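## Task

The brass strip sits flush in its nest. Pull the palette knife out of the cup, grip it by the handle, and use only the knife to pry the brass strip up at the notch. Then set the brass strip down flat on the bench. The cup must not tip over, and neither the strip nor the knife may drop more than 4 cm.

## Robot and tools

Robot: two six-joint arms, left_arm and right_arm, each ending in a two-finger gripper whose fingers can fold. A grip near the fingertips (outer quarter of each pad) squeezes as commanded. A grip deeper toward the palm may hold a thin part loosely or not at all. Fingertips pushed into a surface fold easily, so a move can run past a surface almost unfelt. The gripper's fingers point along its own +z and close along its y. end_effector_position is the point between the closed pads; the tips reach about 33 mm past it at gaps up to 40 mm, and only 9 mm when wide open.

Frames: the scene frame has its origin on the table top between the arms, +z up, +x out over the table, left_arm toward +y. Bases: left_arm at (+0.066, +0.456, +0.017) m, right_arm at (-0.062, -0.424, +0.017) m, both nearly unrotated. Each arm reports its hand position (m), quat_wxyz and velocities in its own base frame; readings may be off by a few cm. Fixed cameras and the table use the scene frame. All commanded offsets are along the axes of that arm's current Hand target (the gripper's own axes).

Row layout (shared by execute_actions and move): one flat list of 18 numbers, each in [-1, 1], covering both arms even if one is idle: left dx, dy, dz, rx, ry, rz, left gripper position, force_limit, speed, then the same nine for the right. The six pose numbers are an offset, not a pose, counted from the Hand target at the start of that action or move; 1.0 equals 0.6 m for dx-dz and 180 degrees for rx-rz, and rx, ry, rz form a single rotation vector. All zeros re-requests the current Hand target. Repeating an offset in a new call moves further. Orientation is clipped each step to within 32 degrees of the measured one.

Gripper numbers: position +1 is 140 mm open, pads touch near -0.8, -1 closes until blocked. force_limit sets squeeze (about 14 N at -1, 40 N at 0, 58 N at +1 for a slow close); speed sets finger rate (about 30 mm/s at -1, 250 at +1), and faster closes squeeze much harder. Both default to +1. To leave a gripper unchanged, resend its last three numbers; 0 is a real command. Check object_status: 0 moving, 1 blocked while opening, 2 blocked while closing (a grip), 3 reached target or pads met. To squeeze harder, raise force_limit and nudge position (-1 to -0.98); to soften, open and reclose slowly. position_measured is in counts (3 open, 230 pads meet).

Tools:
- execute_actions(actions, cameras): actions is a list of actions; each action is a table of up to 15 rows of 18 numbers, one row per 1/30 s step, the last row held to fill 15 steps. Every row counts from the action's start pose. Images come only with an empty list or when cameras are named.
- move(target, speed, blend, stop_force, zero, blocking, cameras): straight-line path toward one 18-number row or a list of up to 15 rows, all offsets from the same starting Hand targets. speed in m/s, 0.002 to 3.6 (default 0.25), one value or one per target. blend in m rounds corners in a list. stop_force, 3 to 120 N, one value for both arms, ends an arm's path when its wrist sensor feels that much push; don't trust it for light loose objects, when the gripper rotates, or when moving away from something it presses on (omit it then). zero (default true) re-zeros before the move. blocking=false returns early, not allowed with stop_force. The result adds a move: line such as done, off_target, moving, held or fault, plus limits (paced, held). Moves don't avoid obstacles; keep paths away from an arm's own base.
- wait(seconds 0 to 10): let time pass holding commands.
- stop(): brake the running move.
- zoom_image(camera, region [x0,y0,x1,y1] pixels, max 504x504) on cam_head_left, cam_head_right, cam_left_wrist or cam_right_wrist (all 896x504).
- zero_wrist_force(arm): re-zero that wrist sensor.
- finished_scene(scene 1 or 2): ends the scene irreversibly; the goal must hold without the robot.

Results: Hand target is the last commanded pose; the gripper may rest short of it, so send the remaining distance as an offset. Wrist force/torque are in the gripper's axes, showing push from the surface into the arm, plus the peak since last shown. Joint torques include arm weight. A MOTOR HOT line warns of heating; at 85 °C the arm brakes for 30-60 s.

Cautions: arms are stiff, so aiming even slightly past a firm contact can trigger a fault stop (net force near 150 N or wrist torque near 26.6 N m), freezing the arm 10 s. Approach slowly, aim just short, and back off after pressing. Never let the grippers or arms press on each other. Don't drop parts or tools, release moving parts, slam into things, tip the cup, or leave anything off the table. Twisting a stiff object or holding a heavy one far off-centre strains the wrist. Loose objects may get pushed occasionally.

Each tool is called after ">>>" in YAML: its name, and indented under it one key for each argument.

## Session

>>> execute_actions:
  actions: []

Scene clock: 0.00 s.
left_arm: end_effector_position=(+0.1868, +0.1843, +0.2736) position_measured=3 object_status=3 end_effector_quat_wxyz=(-0.177, -0.292, +0.907, -0.245) | right_arm: end_effector_position=(+0.6824, -0.5448, +0.2913) position_measured=3 object_status=3 end_effector_quat_wxyz=(+0.571, +0.631, -0.307, +0.426)
Joint positions: left_arm=[0.657 -1.736 1.745 -1.053 -1.903 0.124] | right_arm=[-0.566 -0.643 1.27 -3.792 -2.389 2.648]
Joint velocities: within noise
Joint torques (N m): no reading
Motor temperatures (°C): left_arm=[27 25 22 30 30 32] | right_arm=[24 24 23 28 27 28]
Wrist force (N): no reading
Wrist torque (N m): no reading
Wrist force, peak (N): no reading
Hand target: left_arm +0.1868, +0.1843, +0.2736; -0.177, -0.292, +0.907, -0.245 | right_arm +0.6824, -0.5448, +0.2913; +0.571, +0.631, -0.307, +0.426
Tool commands: left_gripper/position=+1.0 left_gripper/force_limit=+1.0 left_gripper/speed=+1.0 right_gripper/position=+1.0 right_gripper/force_limit=+1.0 right_gripper/speed=+1.0

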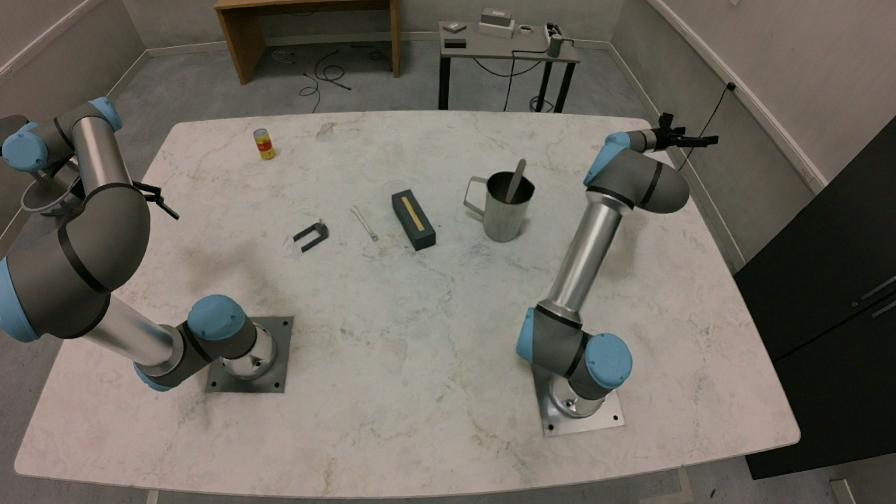

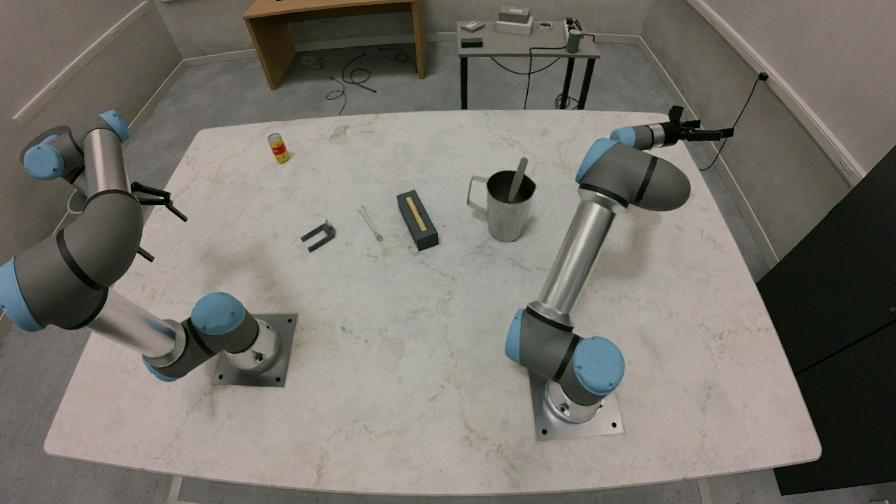

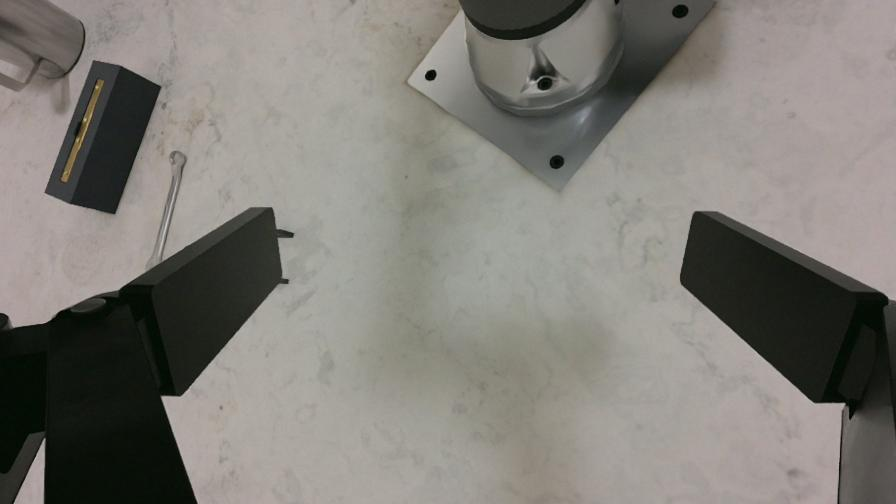

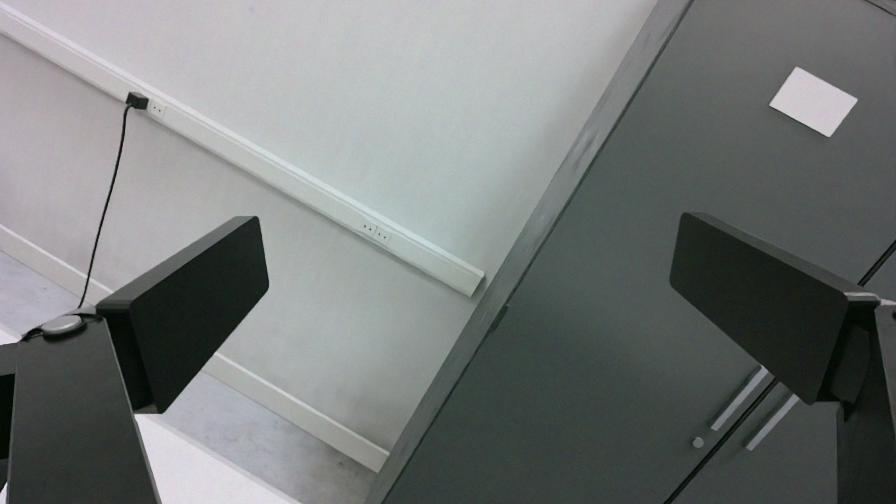

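>>> zoom_image:
  camera: "cam_head_left"
  region: [370, 140, 570, 270]

>>> zoom_image:
  camera: "cam_head_right"
  region: [370, 140, 570, 270]

>>> zoom_image:
  camera: "cam_left_wrist"
  region: [0, 0, 200, 230]

>>> zoom_image:
  camera: "cam_head_left"
  region: [470, 150, 550, 250]

Scaled by 2.520.

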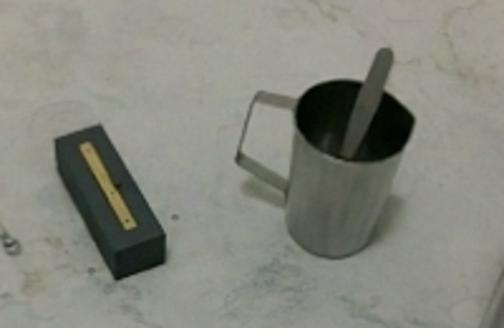

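Scaled by 2.520.

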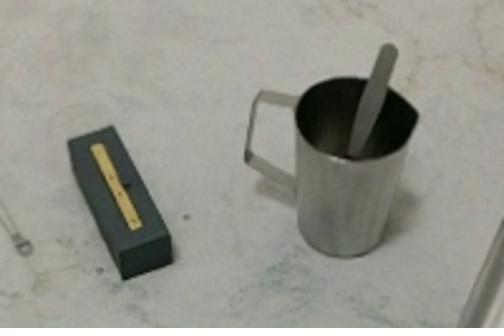

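Scaled by 2.191.

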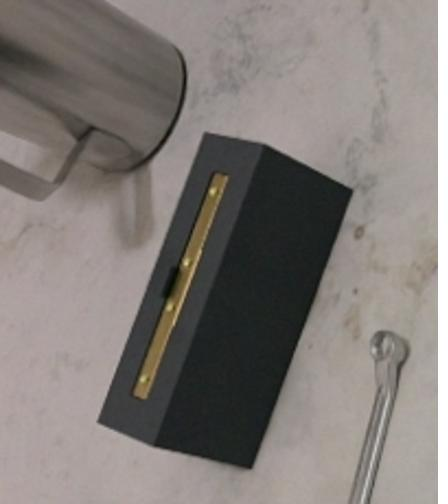

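Scaled by 5.040.

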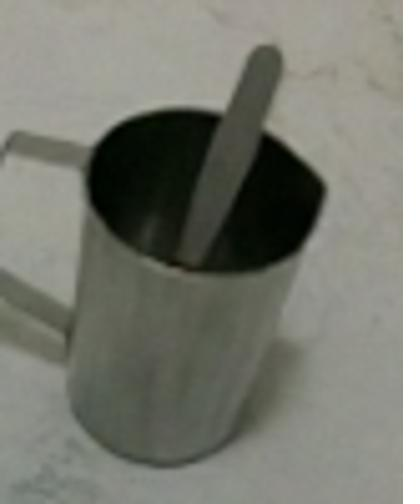

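>>> move:
  target: [0.0835,-0.9387,0.4262,-0.2364,0.0382,0.6717,1,1,1, 0.1358,0.1752,-0.9898,0.4161,-0.3104,-0.2237,1,1,1]
  speed: 0.4
  cameras: ["all"]

Scene clock: 6.53 s.
left_arm: end_effector_position=(+0.4502, -0.3775, +0.2804) position_measured=3 object_status=3 end_effector_quat_wxyz=(+0.000, +0.707, +0.708, +0.000) | right_arm: end_effector_position=(+0.5169, +0.0301, +0.4028) position_measured=3 object_status=3 end_effector_quat_wxyz=(+0.000, +1.000, -0.001, +0.000)
Joint positions: left_arm=[-0.926 -1.38 1.35 -1.541 -1.572 0.643] | right_arm=[-0.202 -1.501 1.17 -1.24 -1.571 2.941]
Joint torques (N m): left_arm=[6.27 -36.8 -29.29 -1.9 0.64 1.72] | right_arm=[-4.6 -42.91 -29.34 -0.76 1.28 2]
Wrist force (N): left_arm=[-0.9 0.7 -0.6] | right_arm=[1.3 -0.8 1.5]
Wrist torque (N m): left_arm=[0.23 0.22 -0.16] | right_arm=[-0.06 -0.27 -0.11]
Wrist force, peak (N): left_arm=[-3.3 1.0 -0.3] | right_arm=[1.1 -2.0 1.2]
Hand target: left_arm +0.4503, -0.3776, +0.2805; +0.000, +0.707, +0.707, +0.000 | right_arm +0.5168, +0.0301, +0.4029; +0.000, +1.000, -0.001, +0.000
Off the commanded pose: left_arm 0.000 m, 0 deg | right_arm 0.000 m, 0 deg.
move: done

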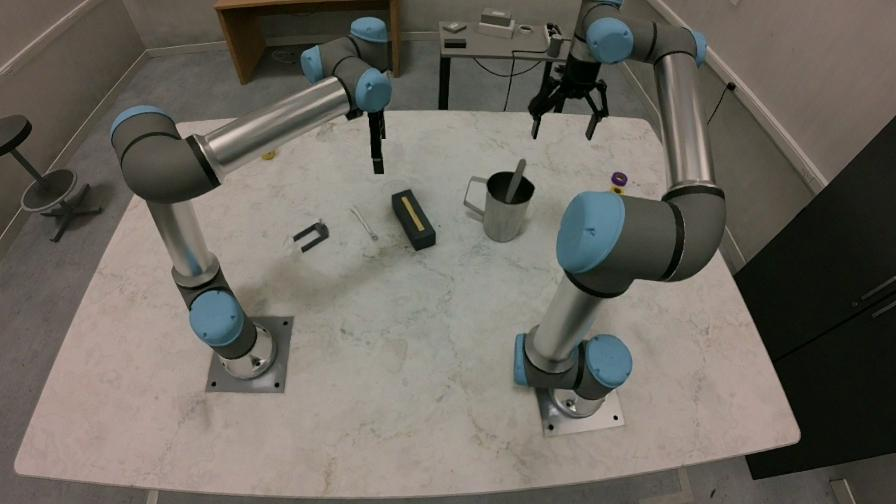

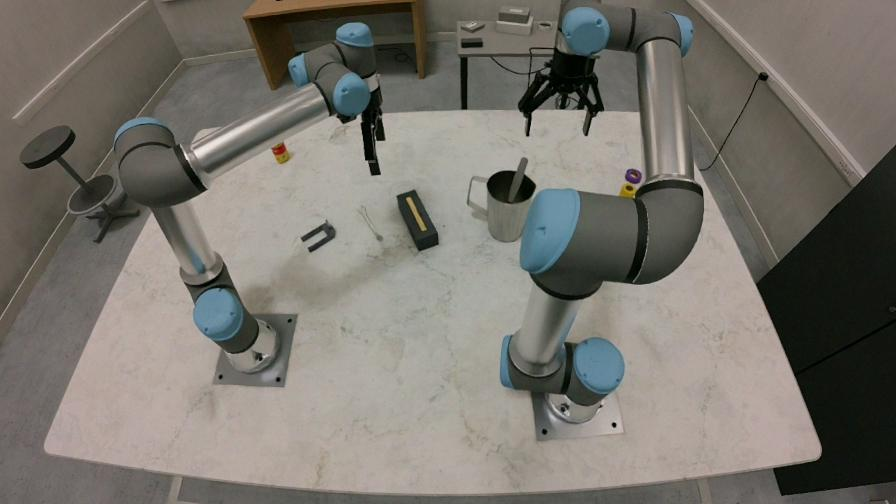

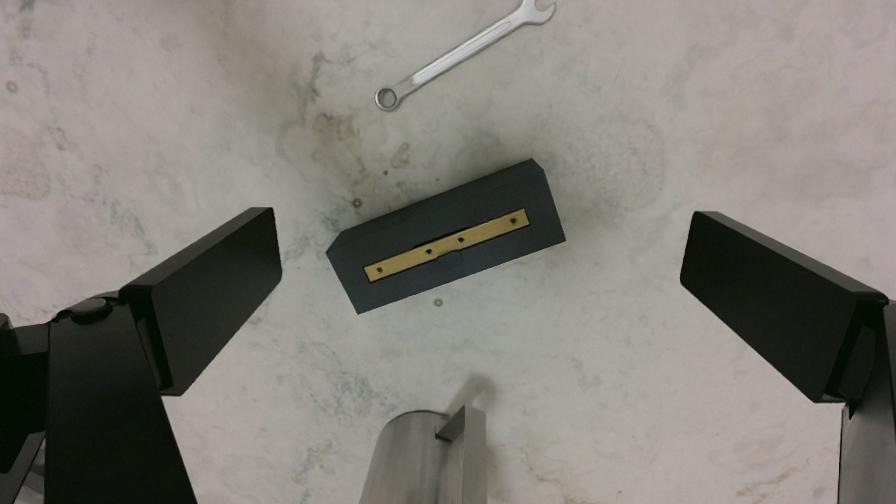

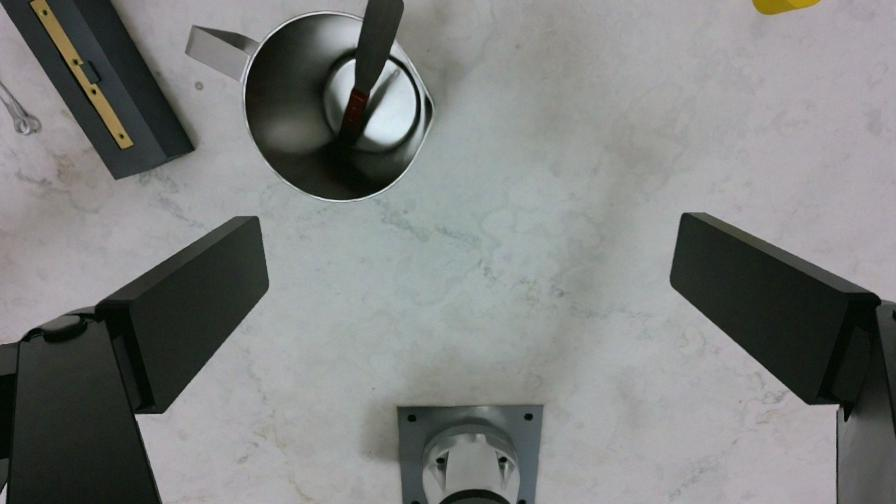

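>>> zoom_image:
  camera: "cam_left_wrist"
  region: [320, 150, 580, 320]

>>> zoom_image:
  camera: "cam_left_wrist"
  region: [400, 210, 490, 280]

>>> zoom_image:
  camera: "cam_right_wrist"
  region: [180, 0, 450, 210]

>>> zoom_image:
  camera: "cam_right_wrist"
  region: [0, 0, 200, 190]

Scaled by 1.938.

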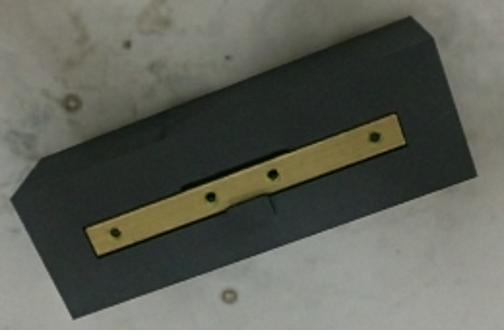

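Scaled by 5.600.

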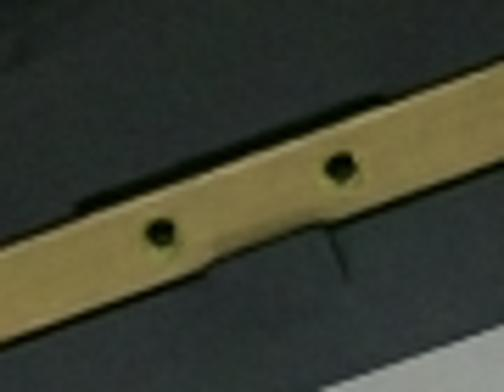

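Scaled by 1.867.

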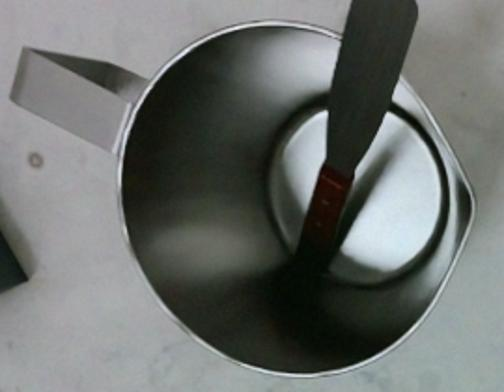

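Scaled by 2.520.

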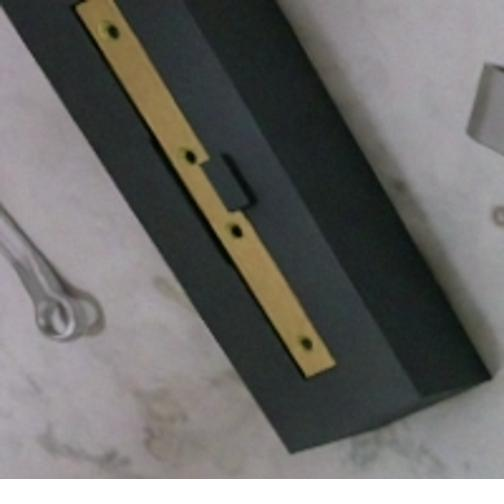

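>>> move:
  target: [0,0,0,0,0,0,1,1,1, 0.1667,-0.0667,0.0333,0,0,0,1,1,1]
  speed: 0.25
  cameras: ["cam_right_wrist"]

>>> zoom_image:
  camera: "cam_right_wrist"
  region: [230, 60, 530, 340]

>>> move:
  target: [0,0,0,0,0,0,1,1,1, 0,-0.1667,0,0,0,0,1,1,1]
  speed: 0.25
  cameras: ["cam_right_wrist"]

>>> zoom_image:
  camera: "cam_right_wrist"
  region: [350, 60, 650, 340]

Scene clock: 8.63 s.
left_arm: end_effector_position=(+0.4503, -0.3776, +0.2805) position_measured=3 object_status=3 end_effector_quat_wxyz=(+0.000, +0.707, +0.707, +0.000) | right_arm: end_effector_position=(+0.6168, +0.0700, +0.3829) position_measured=3 object_status=3 end_effector_quat_wxyz=(+0.000, +1.000, -0.001, +0.000)
Joint positions: left_arm=[-0.926 -1.38 1.35 -1.541 -1.572 0.644] | right_arm=[-0.103 -1.245 0.91 -1.236 -1.571 3.04]
Joint torques (N m): left_arm=[11.64 -22.92 -29.29 -4.19 1.16 1.98] | right_arm=[2.34 -30.4 -33.2 -6.24 0 -0.53]
Wrist force (N): left_arm=[-0.8 0.6 -0.6] | right_arm=[1.4 -0.5 1.5]
Wrist torque (N m): left_arm=[0.21 0.20 -0.20] | right_arm=[0.00 -0.30 -0.03]
Wrist force, peak (N): left_arm=[-1.0 0.7 -0.7] | right_arm=[4.3 -1.9 2.3]
Hand target: left_arm +0.4503, -0.3776, +0.2805; +0.000, +0.707, +0.707, +0.000 | right_arm +0.6169, +0.0700, +0.3829; +0.000, +1.000, -0.001, +0.000
Off the commanded pose: left_arm 0.000 m, 0 deg | right_arm 0.000 m, 0 deg.
move: done
Images, in order (width x height): cam_right_wrist 896x504.

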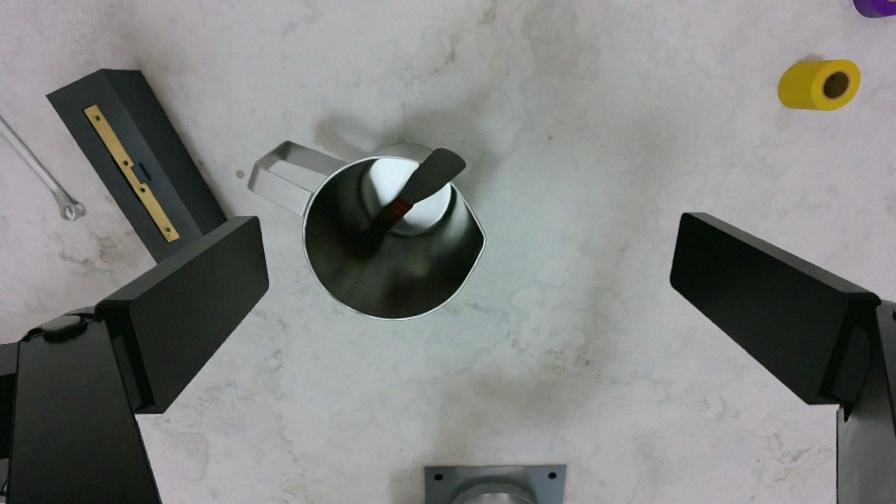

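Scaled by 1.680.

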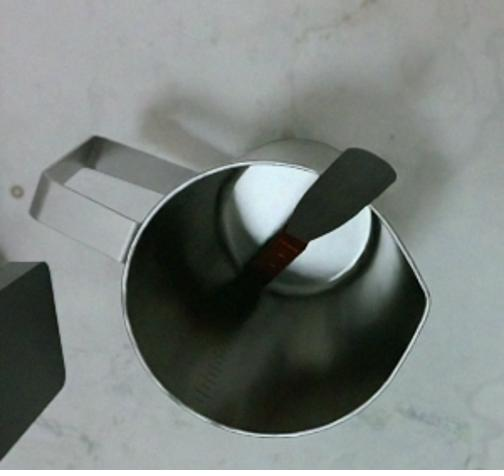

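Scene clock: 9.53 s.
left_arm: end_effector_position=(+0.4503, -0.3776, +0.2805) position_measured=3 object_status=3 end_effector_quat_wxyz=(+0.000, +0.707, +0.707, +0.000) | right_arm: end_effector_position=(+0.6171, +0.1699, +0.3828) position_measured=3 object_status=3 end_effector_quat_wxyz=(+0.000, +1.000, -0.001, +0.000)
Joint positions: left_arm=[-0.926 -1.38 1.35 -1.541 -1.572 0.644] | right_arm=[0.059 -1.187 0.83 -1.213 -1.571 3.202]
Joint torques (N m): left_arm=[11.39 -22.37 -28.79 -4.12 1.13 2.12] | right_arm=[9.44 -56.84 -19.92 -6.3 -0.01 1.72]
Wrist force (N): left_arm=[-0.8 0.5 -0.5] | right_arm=[1.4 -0.9 1.2]
Wrist torque (N m): left_arm=[0.18 0.22 -0.21] | right_arm=[-0.09 -0.31 -0.04]
Wrist force, peak (N): left_arm=[-1.0 0.8 -0.5] | right_arm=[1.2 -3.9 1.4]
Hand target: left_arm +0.4503, -0.3776, +0.2805; +0.000, +0.707, +0.707, +0.000 | right_arm +0.6170, +0.1700, +0.3829; +0.000, +1.000, -0.001, +0.000
Off the commanded pose: left_arm 0.000 m, 0 deg | right_arm 0.000 m, 0 deg.
move: done
Images, in order (width x height): cam_right_wrist 896x504.

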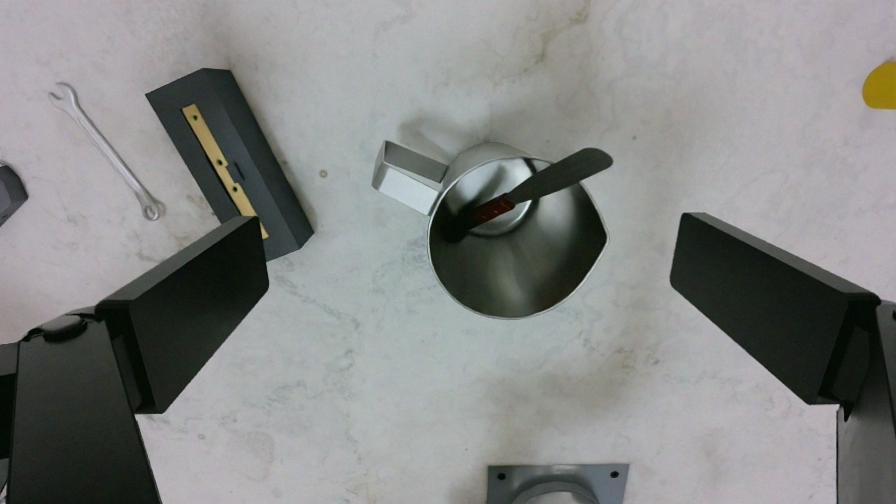

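Scaled by 1.680.

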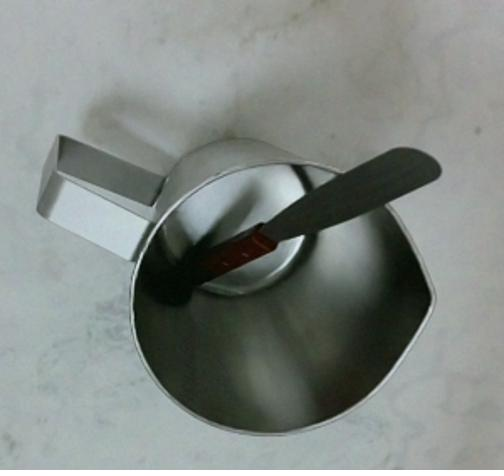

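>>> move:
  target: [0,0,0,0,0,0,1,1,1, 0.0767,0.2472,0.1073,0.2622,0.147,-0.1981,0.175,1,0]
  speed: 0.25
  cameras: ["cam_right_wrist","cam_head_left","cam_head_right"]

>>> zoom_image:
  camera: "cam_right_wrist"
  region: [340, 150, 600, 410]

Scene clock: 19.33 s.
left_arm: end_effector_position=(+0.4503, -0.3776, +0.2805) position_measured=3 object_status=3 end_effector_quat_wxyz=(+0.000, +0.707, +0.707, +0.000) | right_arm: end_effector_position=(+0.6629, +0.0216, +0.3185) position_measured=107 object_status=3 end_effector_quat_wxyz=(-0.390, +0.845, +0.294, +0.219) end_effector_velocity=(+0.000, +0.000, +0.001) end_effector_angular_velocity=(-0.001, -0.006, +0.003)
Joint positions: left_arm=[-0.926 -1.38 1.35 -1.541 -1.572 0.644] | right_arm=[-0.55 -1.178 1.194 -1.134 -0.731 1.716]
Joint velocities: left_arm=[within noise] | right_arm=[0 -0.001 -0.001 0 0.001 -0.006]
Joint torques (N m): left_arm=[11.59 -22.7 -28.95 -4.09 0.85 1.89] | right_arm=[-1.31 -46.99 -21.44 -0.36 3.08 -1.84]
Wrist force (N): left_arm=[-1.2 0.8 -0.6] | right_arm=[2.1 -1.5 -0.2]
Wrist torque (N m): left_arm=[0.24 0.30 -0.21] | right_arm=[-0.38 -0.50 -0.05]
Wrist force, peak (N): left_arm=[-1.2 0.8 -0.6] | right_arm=[2.7 -2.1 0.0]
Hand target: left_arm +0.4503, -0.3776, +0.2805; +0.000, +0.707, +0.707, +0.000 | right_arm +0.6629, +0.0216, +0.3185; -0.390, +0.845, +0.294, +0.219
Off the commanded pose: left_arm 0.000 m, 0 deg | right_arm 0.000 m, 0 deg.
move: done
Images, in order (width x height): cam_head_left 896x504, cam_head_right 896x504, cam_right_wrist 896x504.

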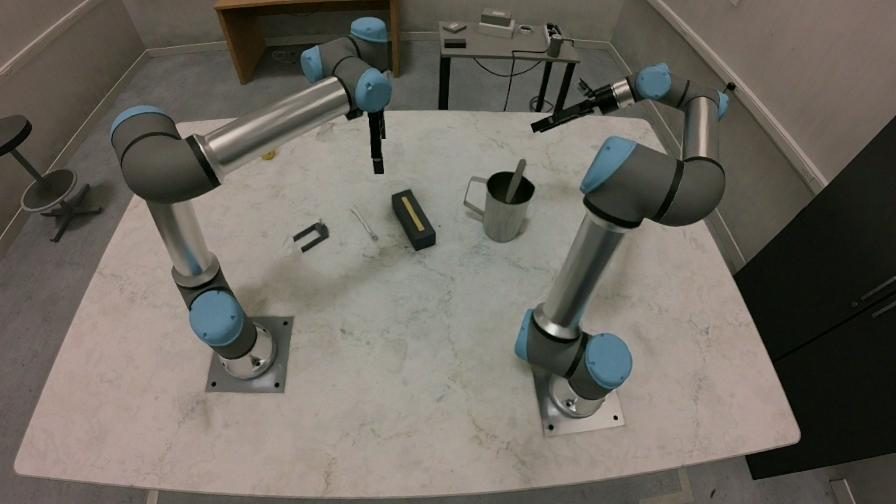

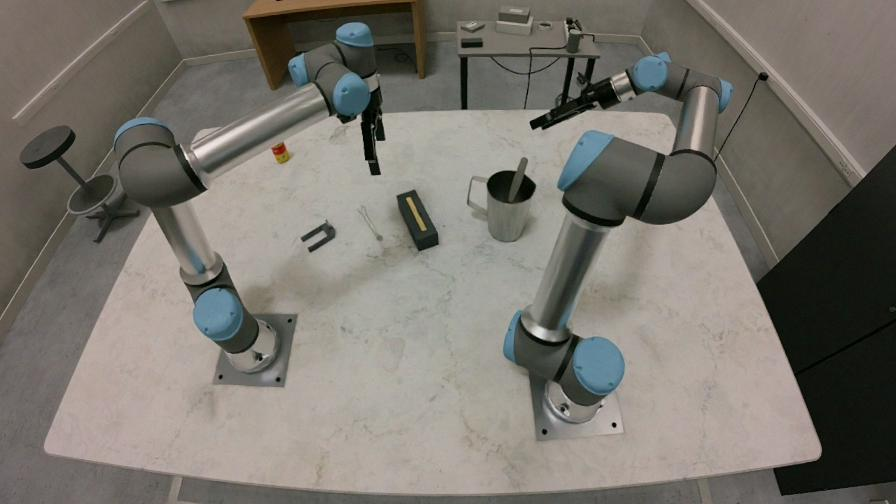

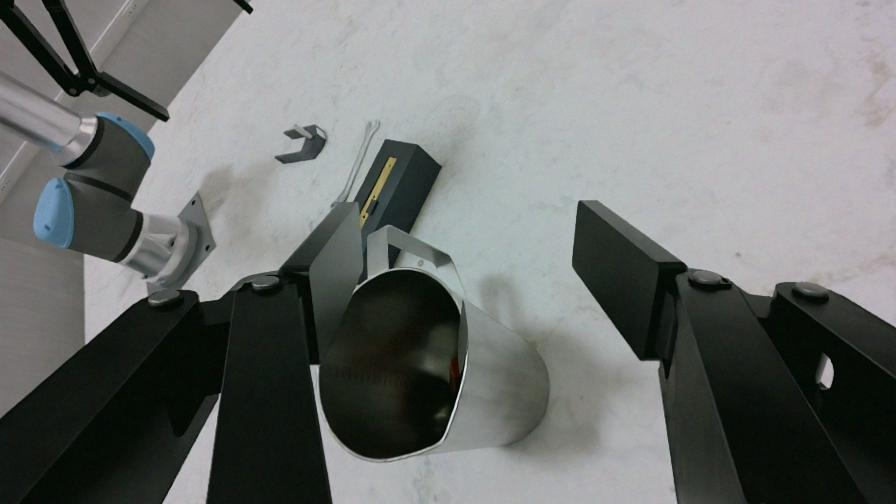

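Scaled by 1.938.

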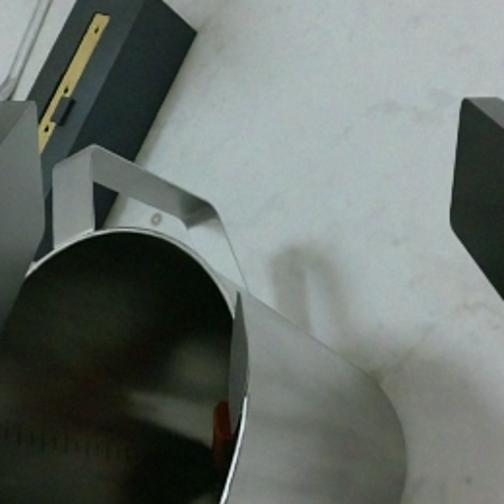

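>>> move:
  target: [0,0,0,0,0,0,1,1,1, -0.0943,0.002,0.0943,0,0,0,0.175,1,0]
  speed: 0.15
  cameras: ["cam_right_wrist"]

>>> zoom_image:
  camera: "cam_right_wrist"
  region: [380, 150, 580, 350]

Scene clock: 21.60 s.
left_arm: end_effector_position=(+0.4503, -0.3776, +0.2805) position_measured=3 object_status=3 end_effector_quat_wxyz=(+0.000, +0.707, +0.707, +0.000) | right_arm: end_effector_position=(+0.6303, +0.0472, +0.2502) position_measured=107 object_status=3 end_effector_quat_wxyz=(-0.390, +0.845, +0.294, +0.219)
Joint positions: left_arm=[-0.926 -1.38 1.35 -1.541 -1.572 0.644] | right_arm=[-0.542 -1.255 1.478 -1.348 -0.727 1.726]
Joint torques (N m): left_arm=[10.84 -23.15 -29.3 -4.14 0.94 1.93] | right_arm=[-6.71 -28.49 -14.35 -2.51 1.33 -1.67]
Wrist force (N): left_arm=[-0.8 0.6 -0.5] | right_arm=[2.3 -1.4 -0.3]
Wrist torque (N m): left_arm=[0.21 0.21 -0.21] | right_arm=[-0.38 -0.55 -0.11]
Wrist force, peak (N): left_arm=[-1.0 0.9 -0.7] | right_arm=[3.9 -1.7 -1.4]
Hand target: left_arm +0.4503, -0.3776, +0.2805; +0.000, +0.707, +0.707, +0.000 | right_arm +0.6303, +0.0471, +0.2500; -0.390, +0.845, +0.294, +0.219
Off the commanded pose: left_arm 0.000 m, 0 deg | right_arm 0.000 m, 0 deg.
move: done
Images, in order (width x height): cam_right_wrist 896x504.

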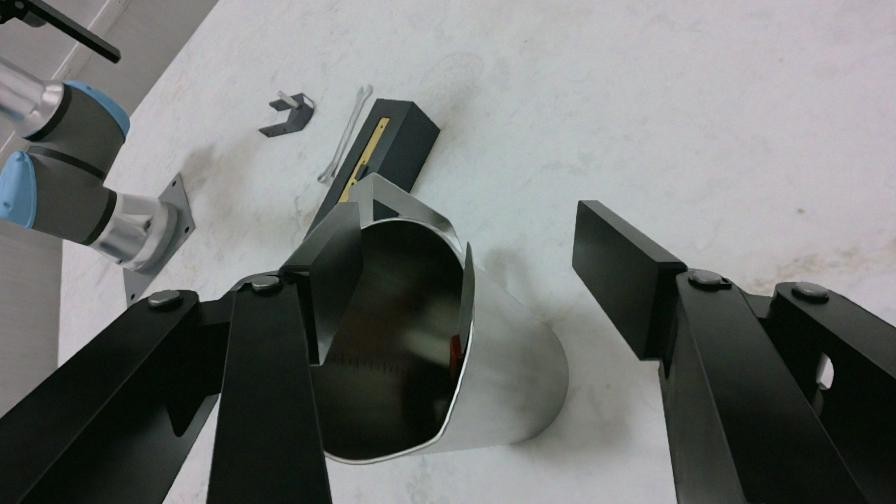

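Scaled by 2.520.

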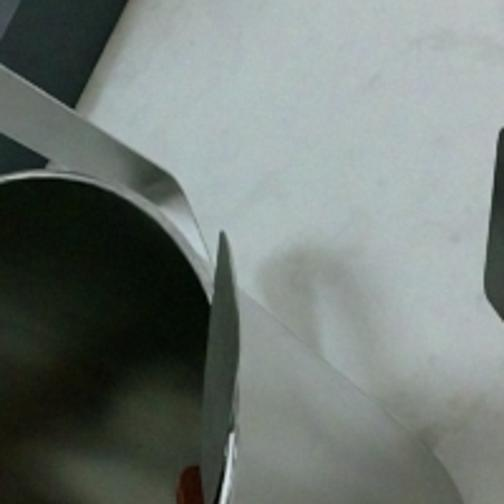

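>>> move:
  target: [0,0,0,0,0,0,1,1,1, -0.0227,0.0074,0.0244,0.0354,0,-0.0354,0.175,1,0]
  speed: 0.08
  cameras: ["cam_right_wrist"]

>>> zoom_image:
  camera: "cam_right_wrist"
  region: [340, 150, 600, 390]

Scene clock: 24.73 s.
left_arm: end_effector_position=(+0.4503, -0.3776, +0.2805) position_measured=3 object_status=3 end_effector_quat_wxyz=(+0.000, +0.707, +0.707, +0.000) | right_arm: end_effector_position=(+0.6254, +0.0519, +0.2307) position_measured=107 object_status=3 end_effector_quat_wxyz=(-0.424, +0.804, +0.352, +0.224)
Joint positions: left_arm=[-0.926 -1.38 1.35 -1.541 -1.572 0.644] | right_arm=[-0.541 -1.17 1.421 -1.21 -0.722 1.49]
Joint torques (N m): left_arm=[10.75 -22.41 -29.23 -4.09 0.85 1.87] | right_arm=[3.34 -57.65 -13.83 -4.14 1.07 -0.7]
Wrist force (N): left_arm=[-0.8 0.4 -0.6] | right_arm=[2.4 -1.9 0.0]
Wrist torque (N m): left_arm=[0.18 0.20 -0.21] | right_arm=[-0.45 -0.53 -0.10]
Wrist force, peak (N): left_arm=[-1.0 0.8 -0.7] | right_arm=[2.6 -2.0 -0.6]
Hand target: left_arm +0.4503, -0.3776, +0.2805; +0.000, +0.707, +0.707, +0.000 | right_arm +0.6253, +0.0519, +0.2307; -0.424, +0.804, +0.352, +0.224
Off the commanded pose: left_arm 0.000 m, 0 deg | right_arm 0.000 m, 0 deg.
move: done
Images, in order (width x height): cam_right_wrist 896x504.

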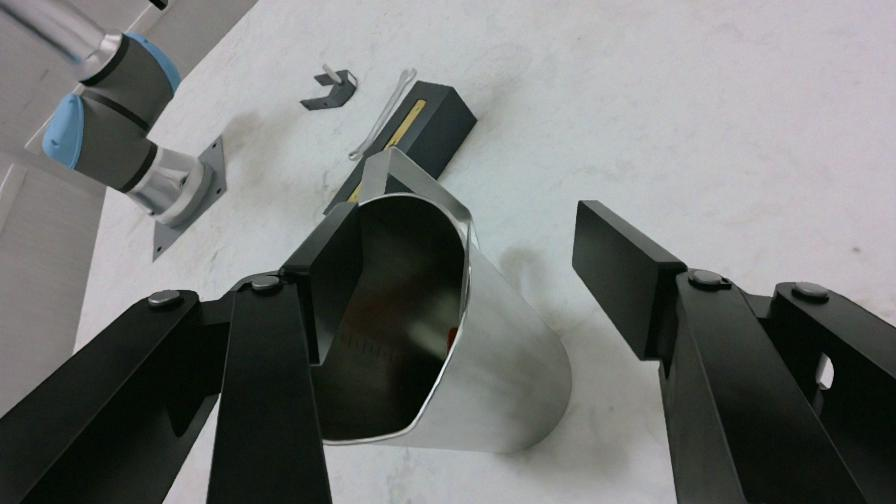

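Scaled by 1.938.

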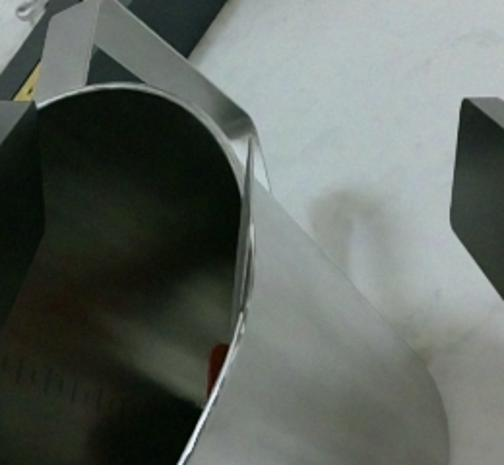

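>>> execute_actions:
  actions:
    - [[0,0,0,0,0,0,1,1,1,0,0,0,0,0,0,-1,1,-1]]
  cameras: ["cam_right_wrist","cam_head_left","cam_head_right"]

>>> wait:
  seconds: 2.5
  cameras: ["cam_right_wrist"]

Scene clock: 29.47 s.
left_arm: end_effector_position=(+0.4503, -0.3776, +0.2805) position_measured=3 object_status=3 end_effector_quat_wxyz=(+0.000, +0.707, +0.707, +0.000) | right_arm: end_effector_position=(+0.6253, +0.0519, +0.2307) position_measured=232 object_status=0 end_effector_quat_wxyz=(-0.424, +0.804, +0.352, +0.224)
Joint positions: left_arm=[-0.926 -1.38 1.35 -1.541 -1.572 0.644] | right_arm=[-0.541 -1.17 1.421 -1.21 -0.722 1.49]
Joint torques (N m): left_arm=[10.89 -22.02 -29.1 -3.91 0.52 1.77] | right_arm=[-2.98 -55.76 -16.45 -4.36 2.79 1.69]
Wrist force (N): left_arm=[-0.8 0.5 -0.6] | right_arm=[3.2 -3.5 -1.0]
Wrist torque (N m): left_arm=[0.19 0.21 -0.21] | right_arm=[-0.44 -0.53 -0.08]
Wrist force, peak (N): left_arm=[-1.0 0.8 -0.8] | right_arm=[3.8 -3.8 -1.5]
Hand target: left_arm +0.4503, -0.3776, +0.2805; +0.000, +0.707, +0.707, +0.000 | right_arm +0.6253, +0.0519, +0.2307; -0.424, +0.804, +0.352, +0.224
Off the commanded pose: left_arm 0.000 m, 0 deg | right_arm 0.000 m, 0 deg.
Images, in order (width x height): cam_head_left 896x504, cam_head_right 896x504, cam_right_wrist 896x504.

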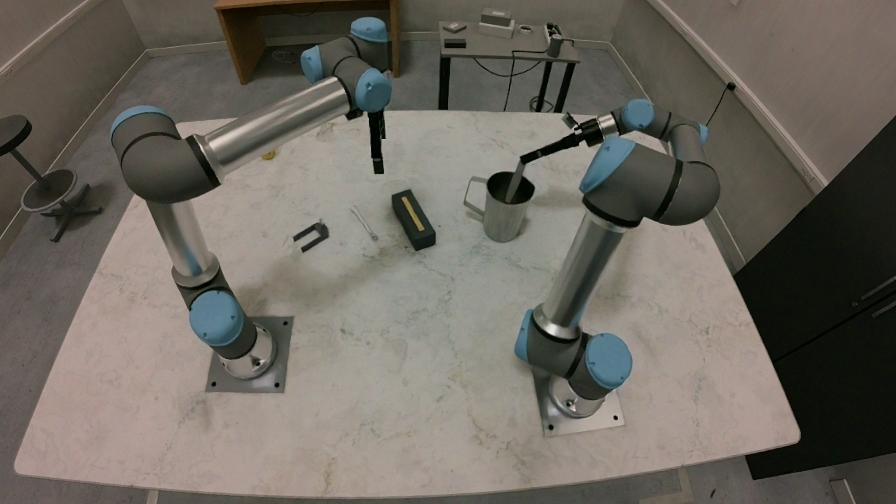

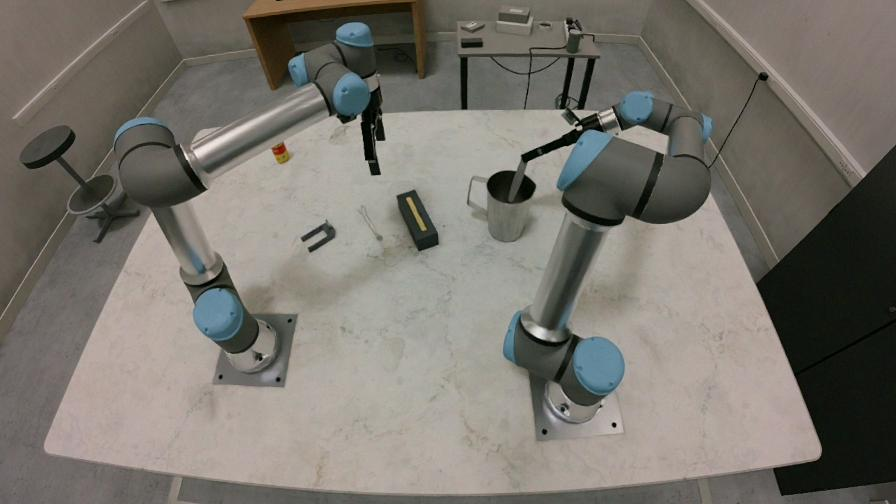

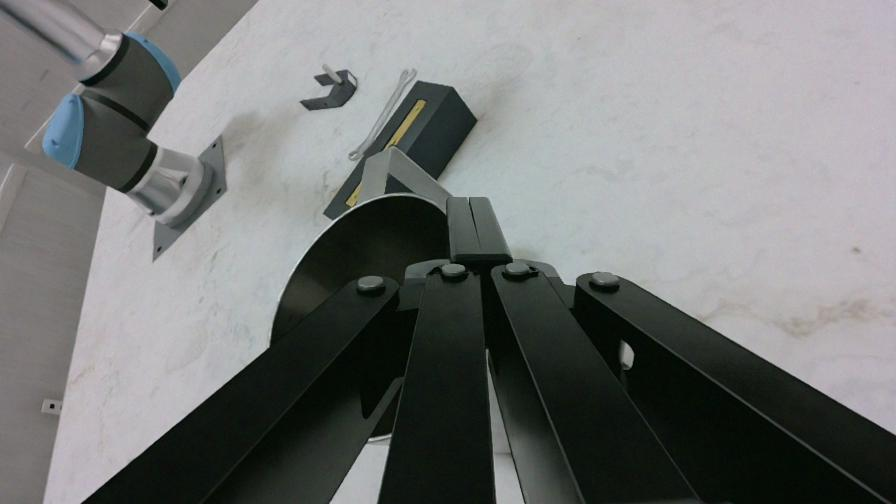

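Scene clock: 31.97 s.
left_arm: end_effector_position=(+0.4503, -0.3776, +0.2805) position_measured=3 object_status=3 end_effector_quat_wxyz=(+0.000, +0.707, +0.707, +0.000) | right_arm: end_effector_position=(+0.6253, +0.0519, +0.2307) position_measured=232 object_status=3 end_effector_quat_wxyz=(-0.424, +0.804, +0.352, +0.224)
Joint positions: left_arm=[-0.926 -1.38 1.35 -1.541 -1.572 0.644] | right_arm=[-0.541 -1.17 1.421 -1.21 -0.722 1.49]
Joint torques (N m): left_arm=[11.2 -22.79 -28.93 -3.9 0.51 1.64] | right_arm=[-2.5 -53 -17.27 -3.89 2.81 1.74]
Wrist force (N): left_arm=[-0.7 0.8 -0.4] | right_arm=[3.7 -3.8 -1.5]
Wrist torque (N m): left_arm=[0.26 0.19 -0.21] | right_arm=[-0.47 -0.57 -0.08]
Wrist force, peak (N): left_arm=[-0.9 0.9 -0.8] | right_arm=[3.9 -3.8 -1.5]
Hand target: left_arm +0.4503, -0.3776, +0.2805; +0.000, +0.707, +0.707, +0.000 | right_arm +0.6253, +0.0519, +0.2307; -0.424, +0.804, +0.352, +0.224
Tool commands: left_gripper/position=+1.0 left_gripper/force_limit=+1.0 left_gripper/speed=+1.0 right_gripper/position=-1.0 right_gripper/force_limit=+1.0 right_gripper/speed=-1.0
Off the commanded pose: left_arm 0.000 m, 0 deg | right_arm 0.000 m, 0 deg.
wait: 2.50 s; at rest by 0.17 s
Images, in order (width x height): cam_right_wrist 896x504.

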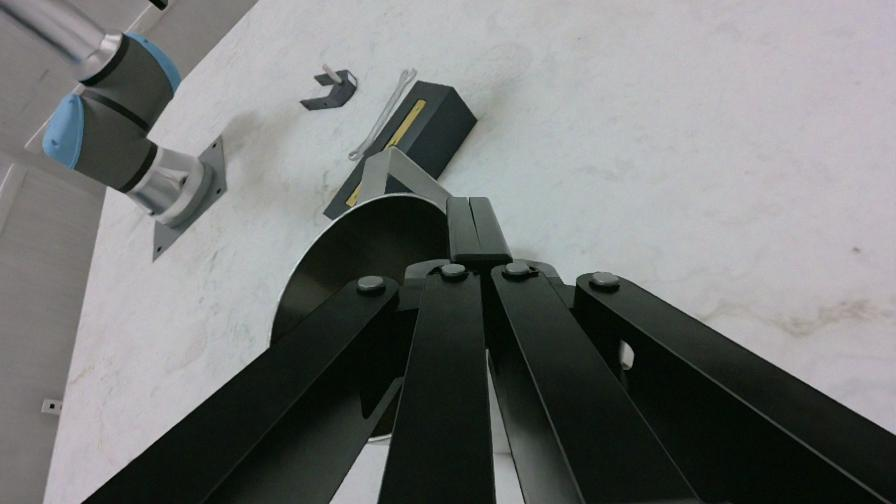

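>>> move:
  target: [0,0,0,0,0,0,1,1,1,0.0354,0,-0.0354,0,0,0,-1,1,-1]
  speed: 0.04
  cameras: ["cam_head_left","cam_head_right","cam_left_wrist","cam_right_wrist"]

Scene clock: 33.33 s.
left_arm: end_effector_position=(+0.4503, -0.3776, +0.2805) position_measured=3 object_status=3 end_effector_quat_wxyz=(+0.000, +0.707, +0.707, +0.000) | right_arm: end_effector_position=(+0.6379, +0.0420, +0.2561) position_measured=232 object_status=3 end_effector_quat_wxyz=(-0.424, +0.804, +0.352, +0.224)
Joint positions: left_arm=[-0.926 -1.38 1.35 -1.541 -1.572 0.644] | right_arm=[-0.544 -1.146 1.32 -1.129 -0.724 1.486]
Joint torques (N m): left_arm=[12.09 -23.14 -29.43 -3.93 0.53 1.68] | right_arm=[-2.2 -54.41 -15.13 -4.81 0.57 -1.57]
Wrist force (N): left_arm=[-0.8 0.4 -0.5] | right_arm=[2.5 -2.4 0.0]
Wrist torque (N m): left_arm=[0.18 0.20 -0.21] | right_arm=[-0.39 -0.53 0.00]
Wrist force, peak (N): left_arm=[-1.1 0.6 -0.7] | right_arm=[3.7 -3.8 -1.4]
Hand target: left_arm +0.4503, -0.3776, +0.2805; +0.000, +0.707, +0.707, +0.000 | right_arm +0.6379, +0.0421, +0.2562; -0.424, +0.804, +0.352, +0.224
Off the commanded pose: left_arm 0.000 m, 0 deg | right_arm 0.000 m, 0 deg.
move: done

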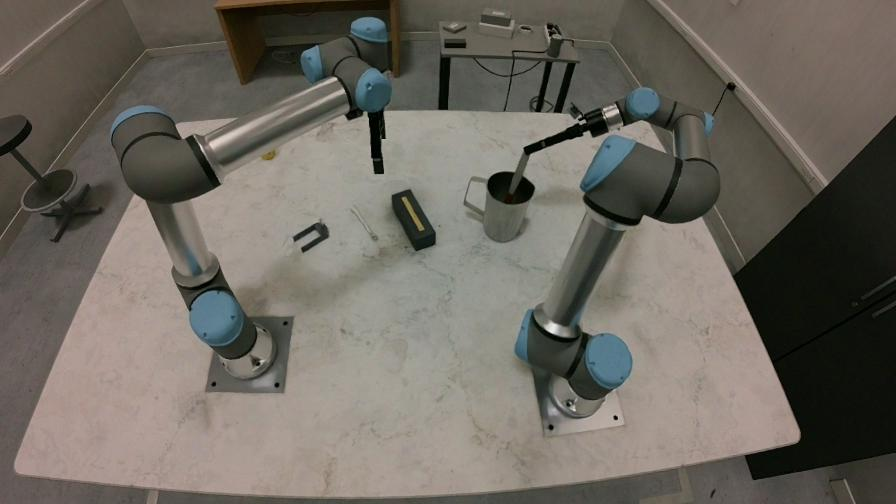

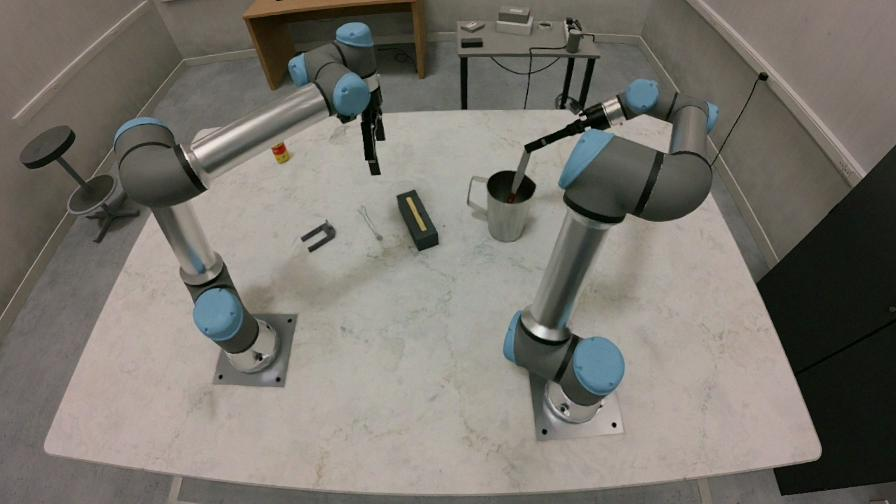

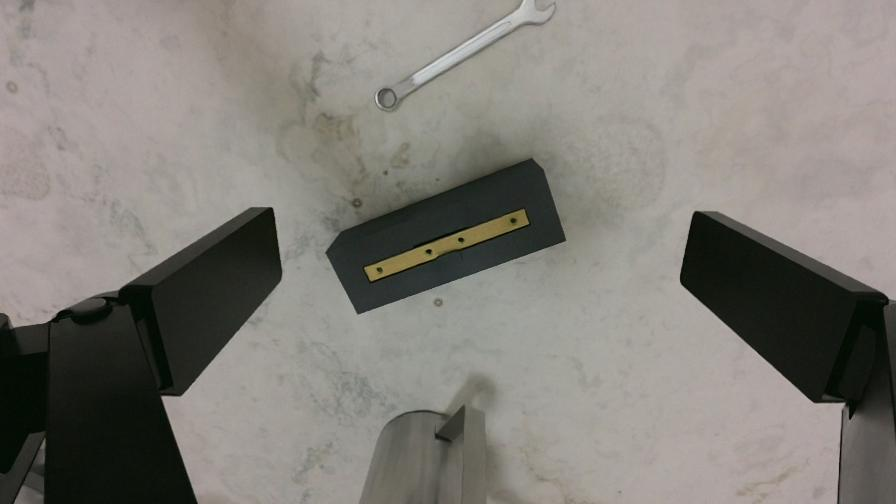

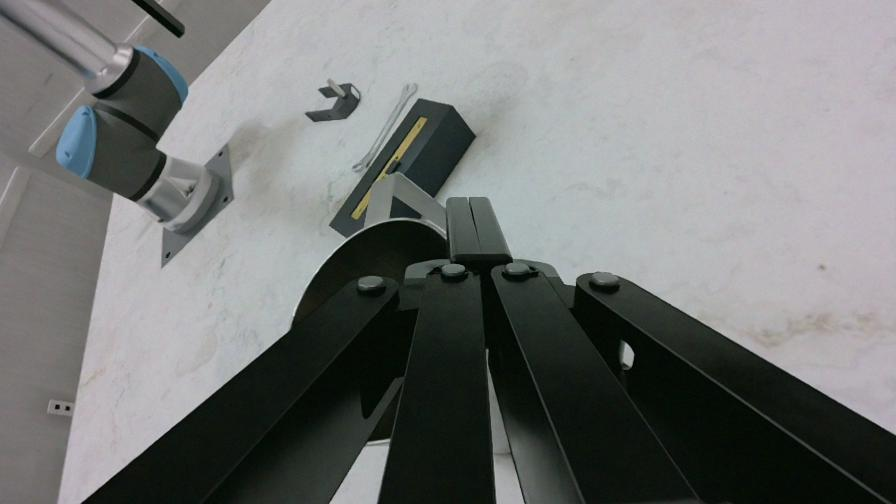

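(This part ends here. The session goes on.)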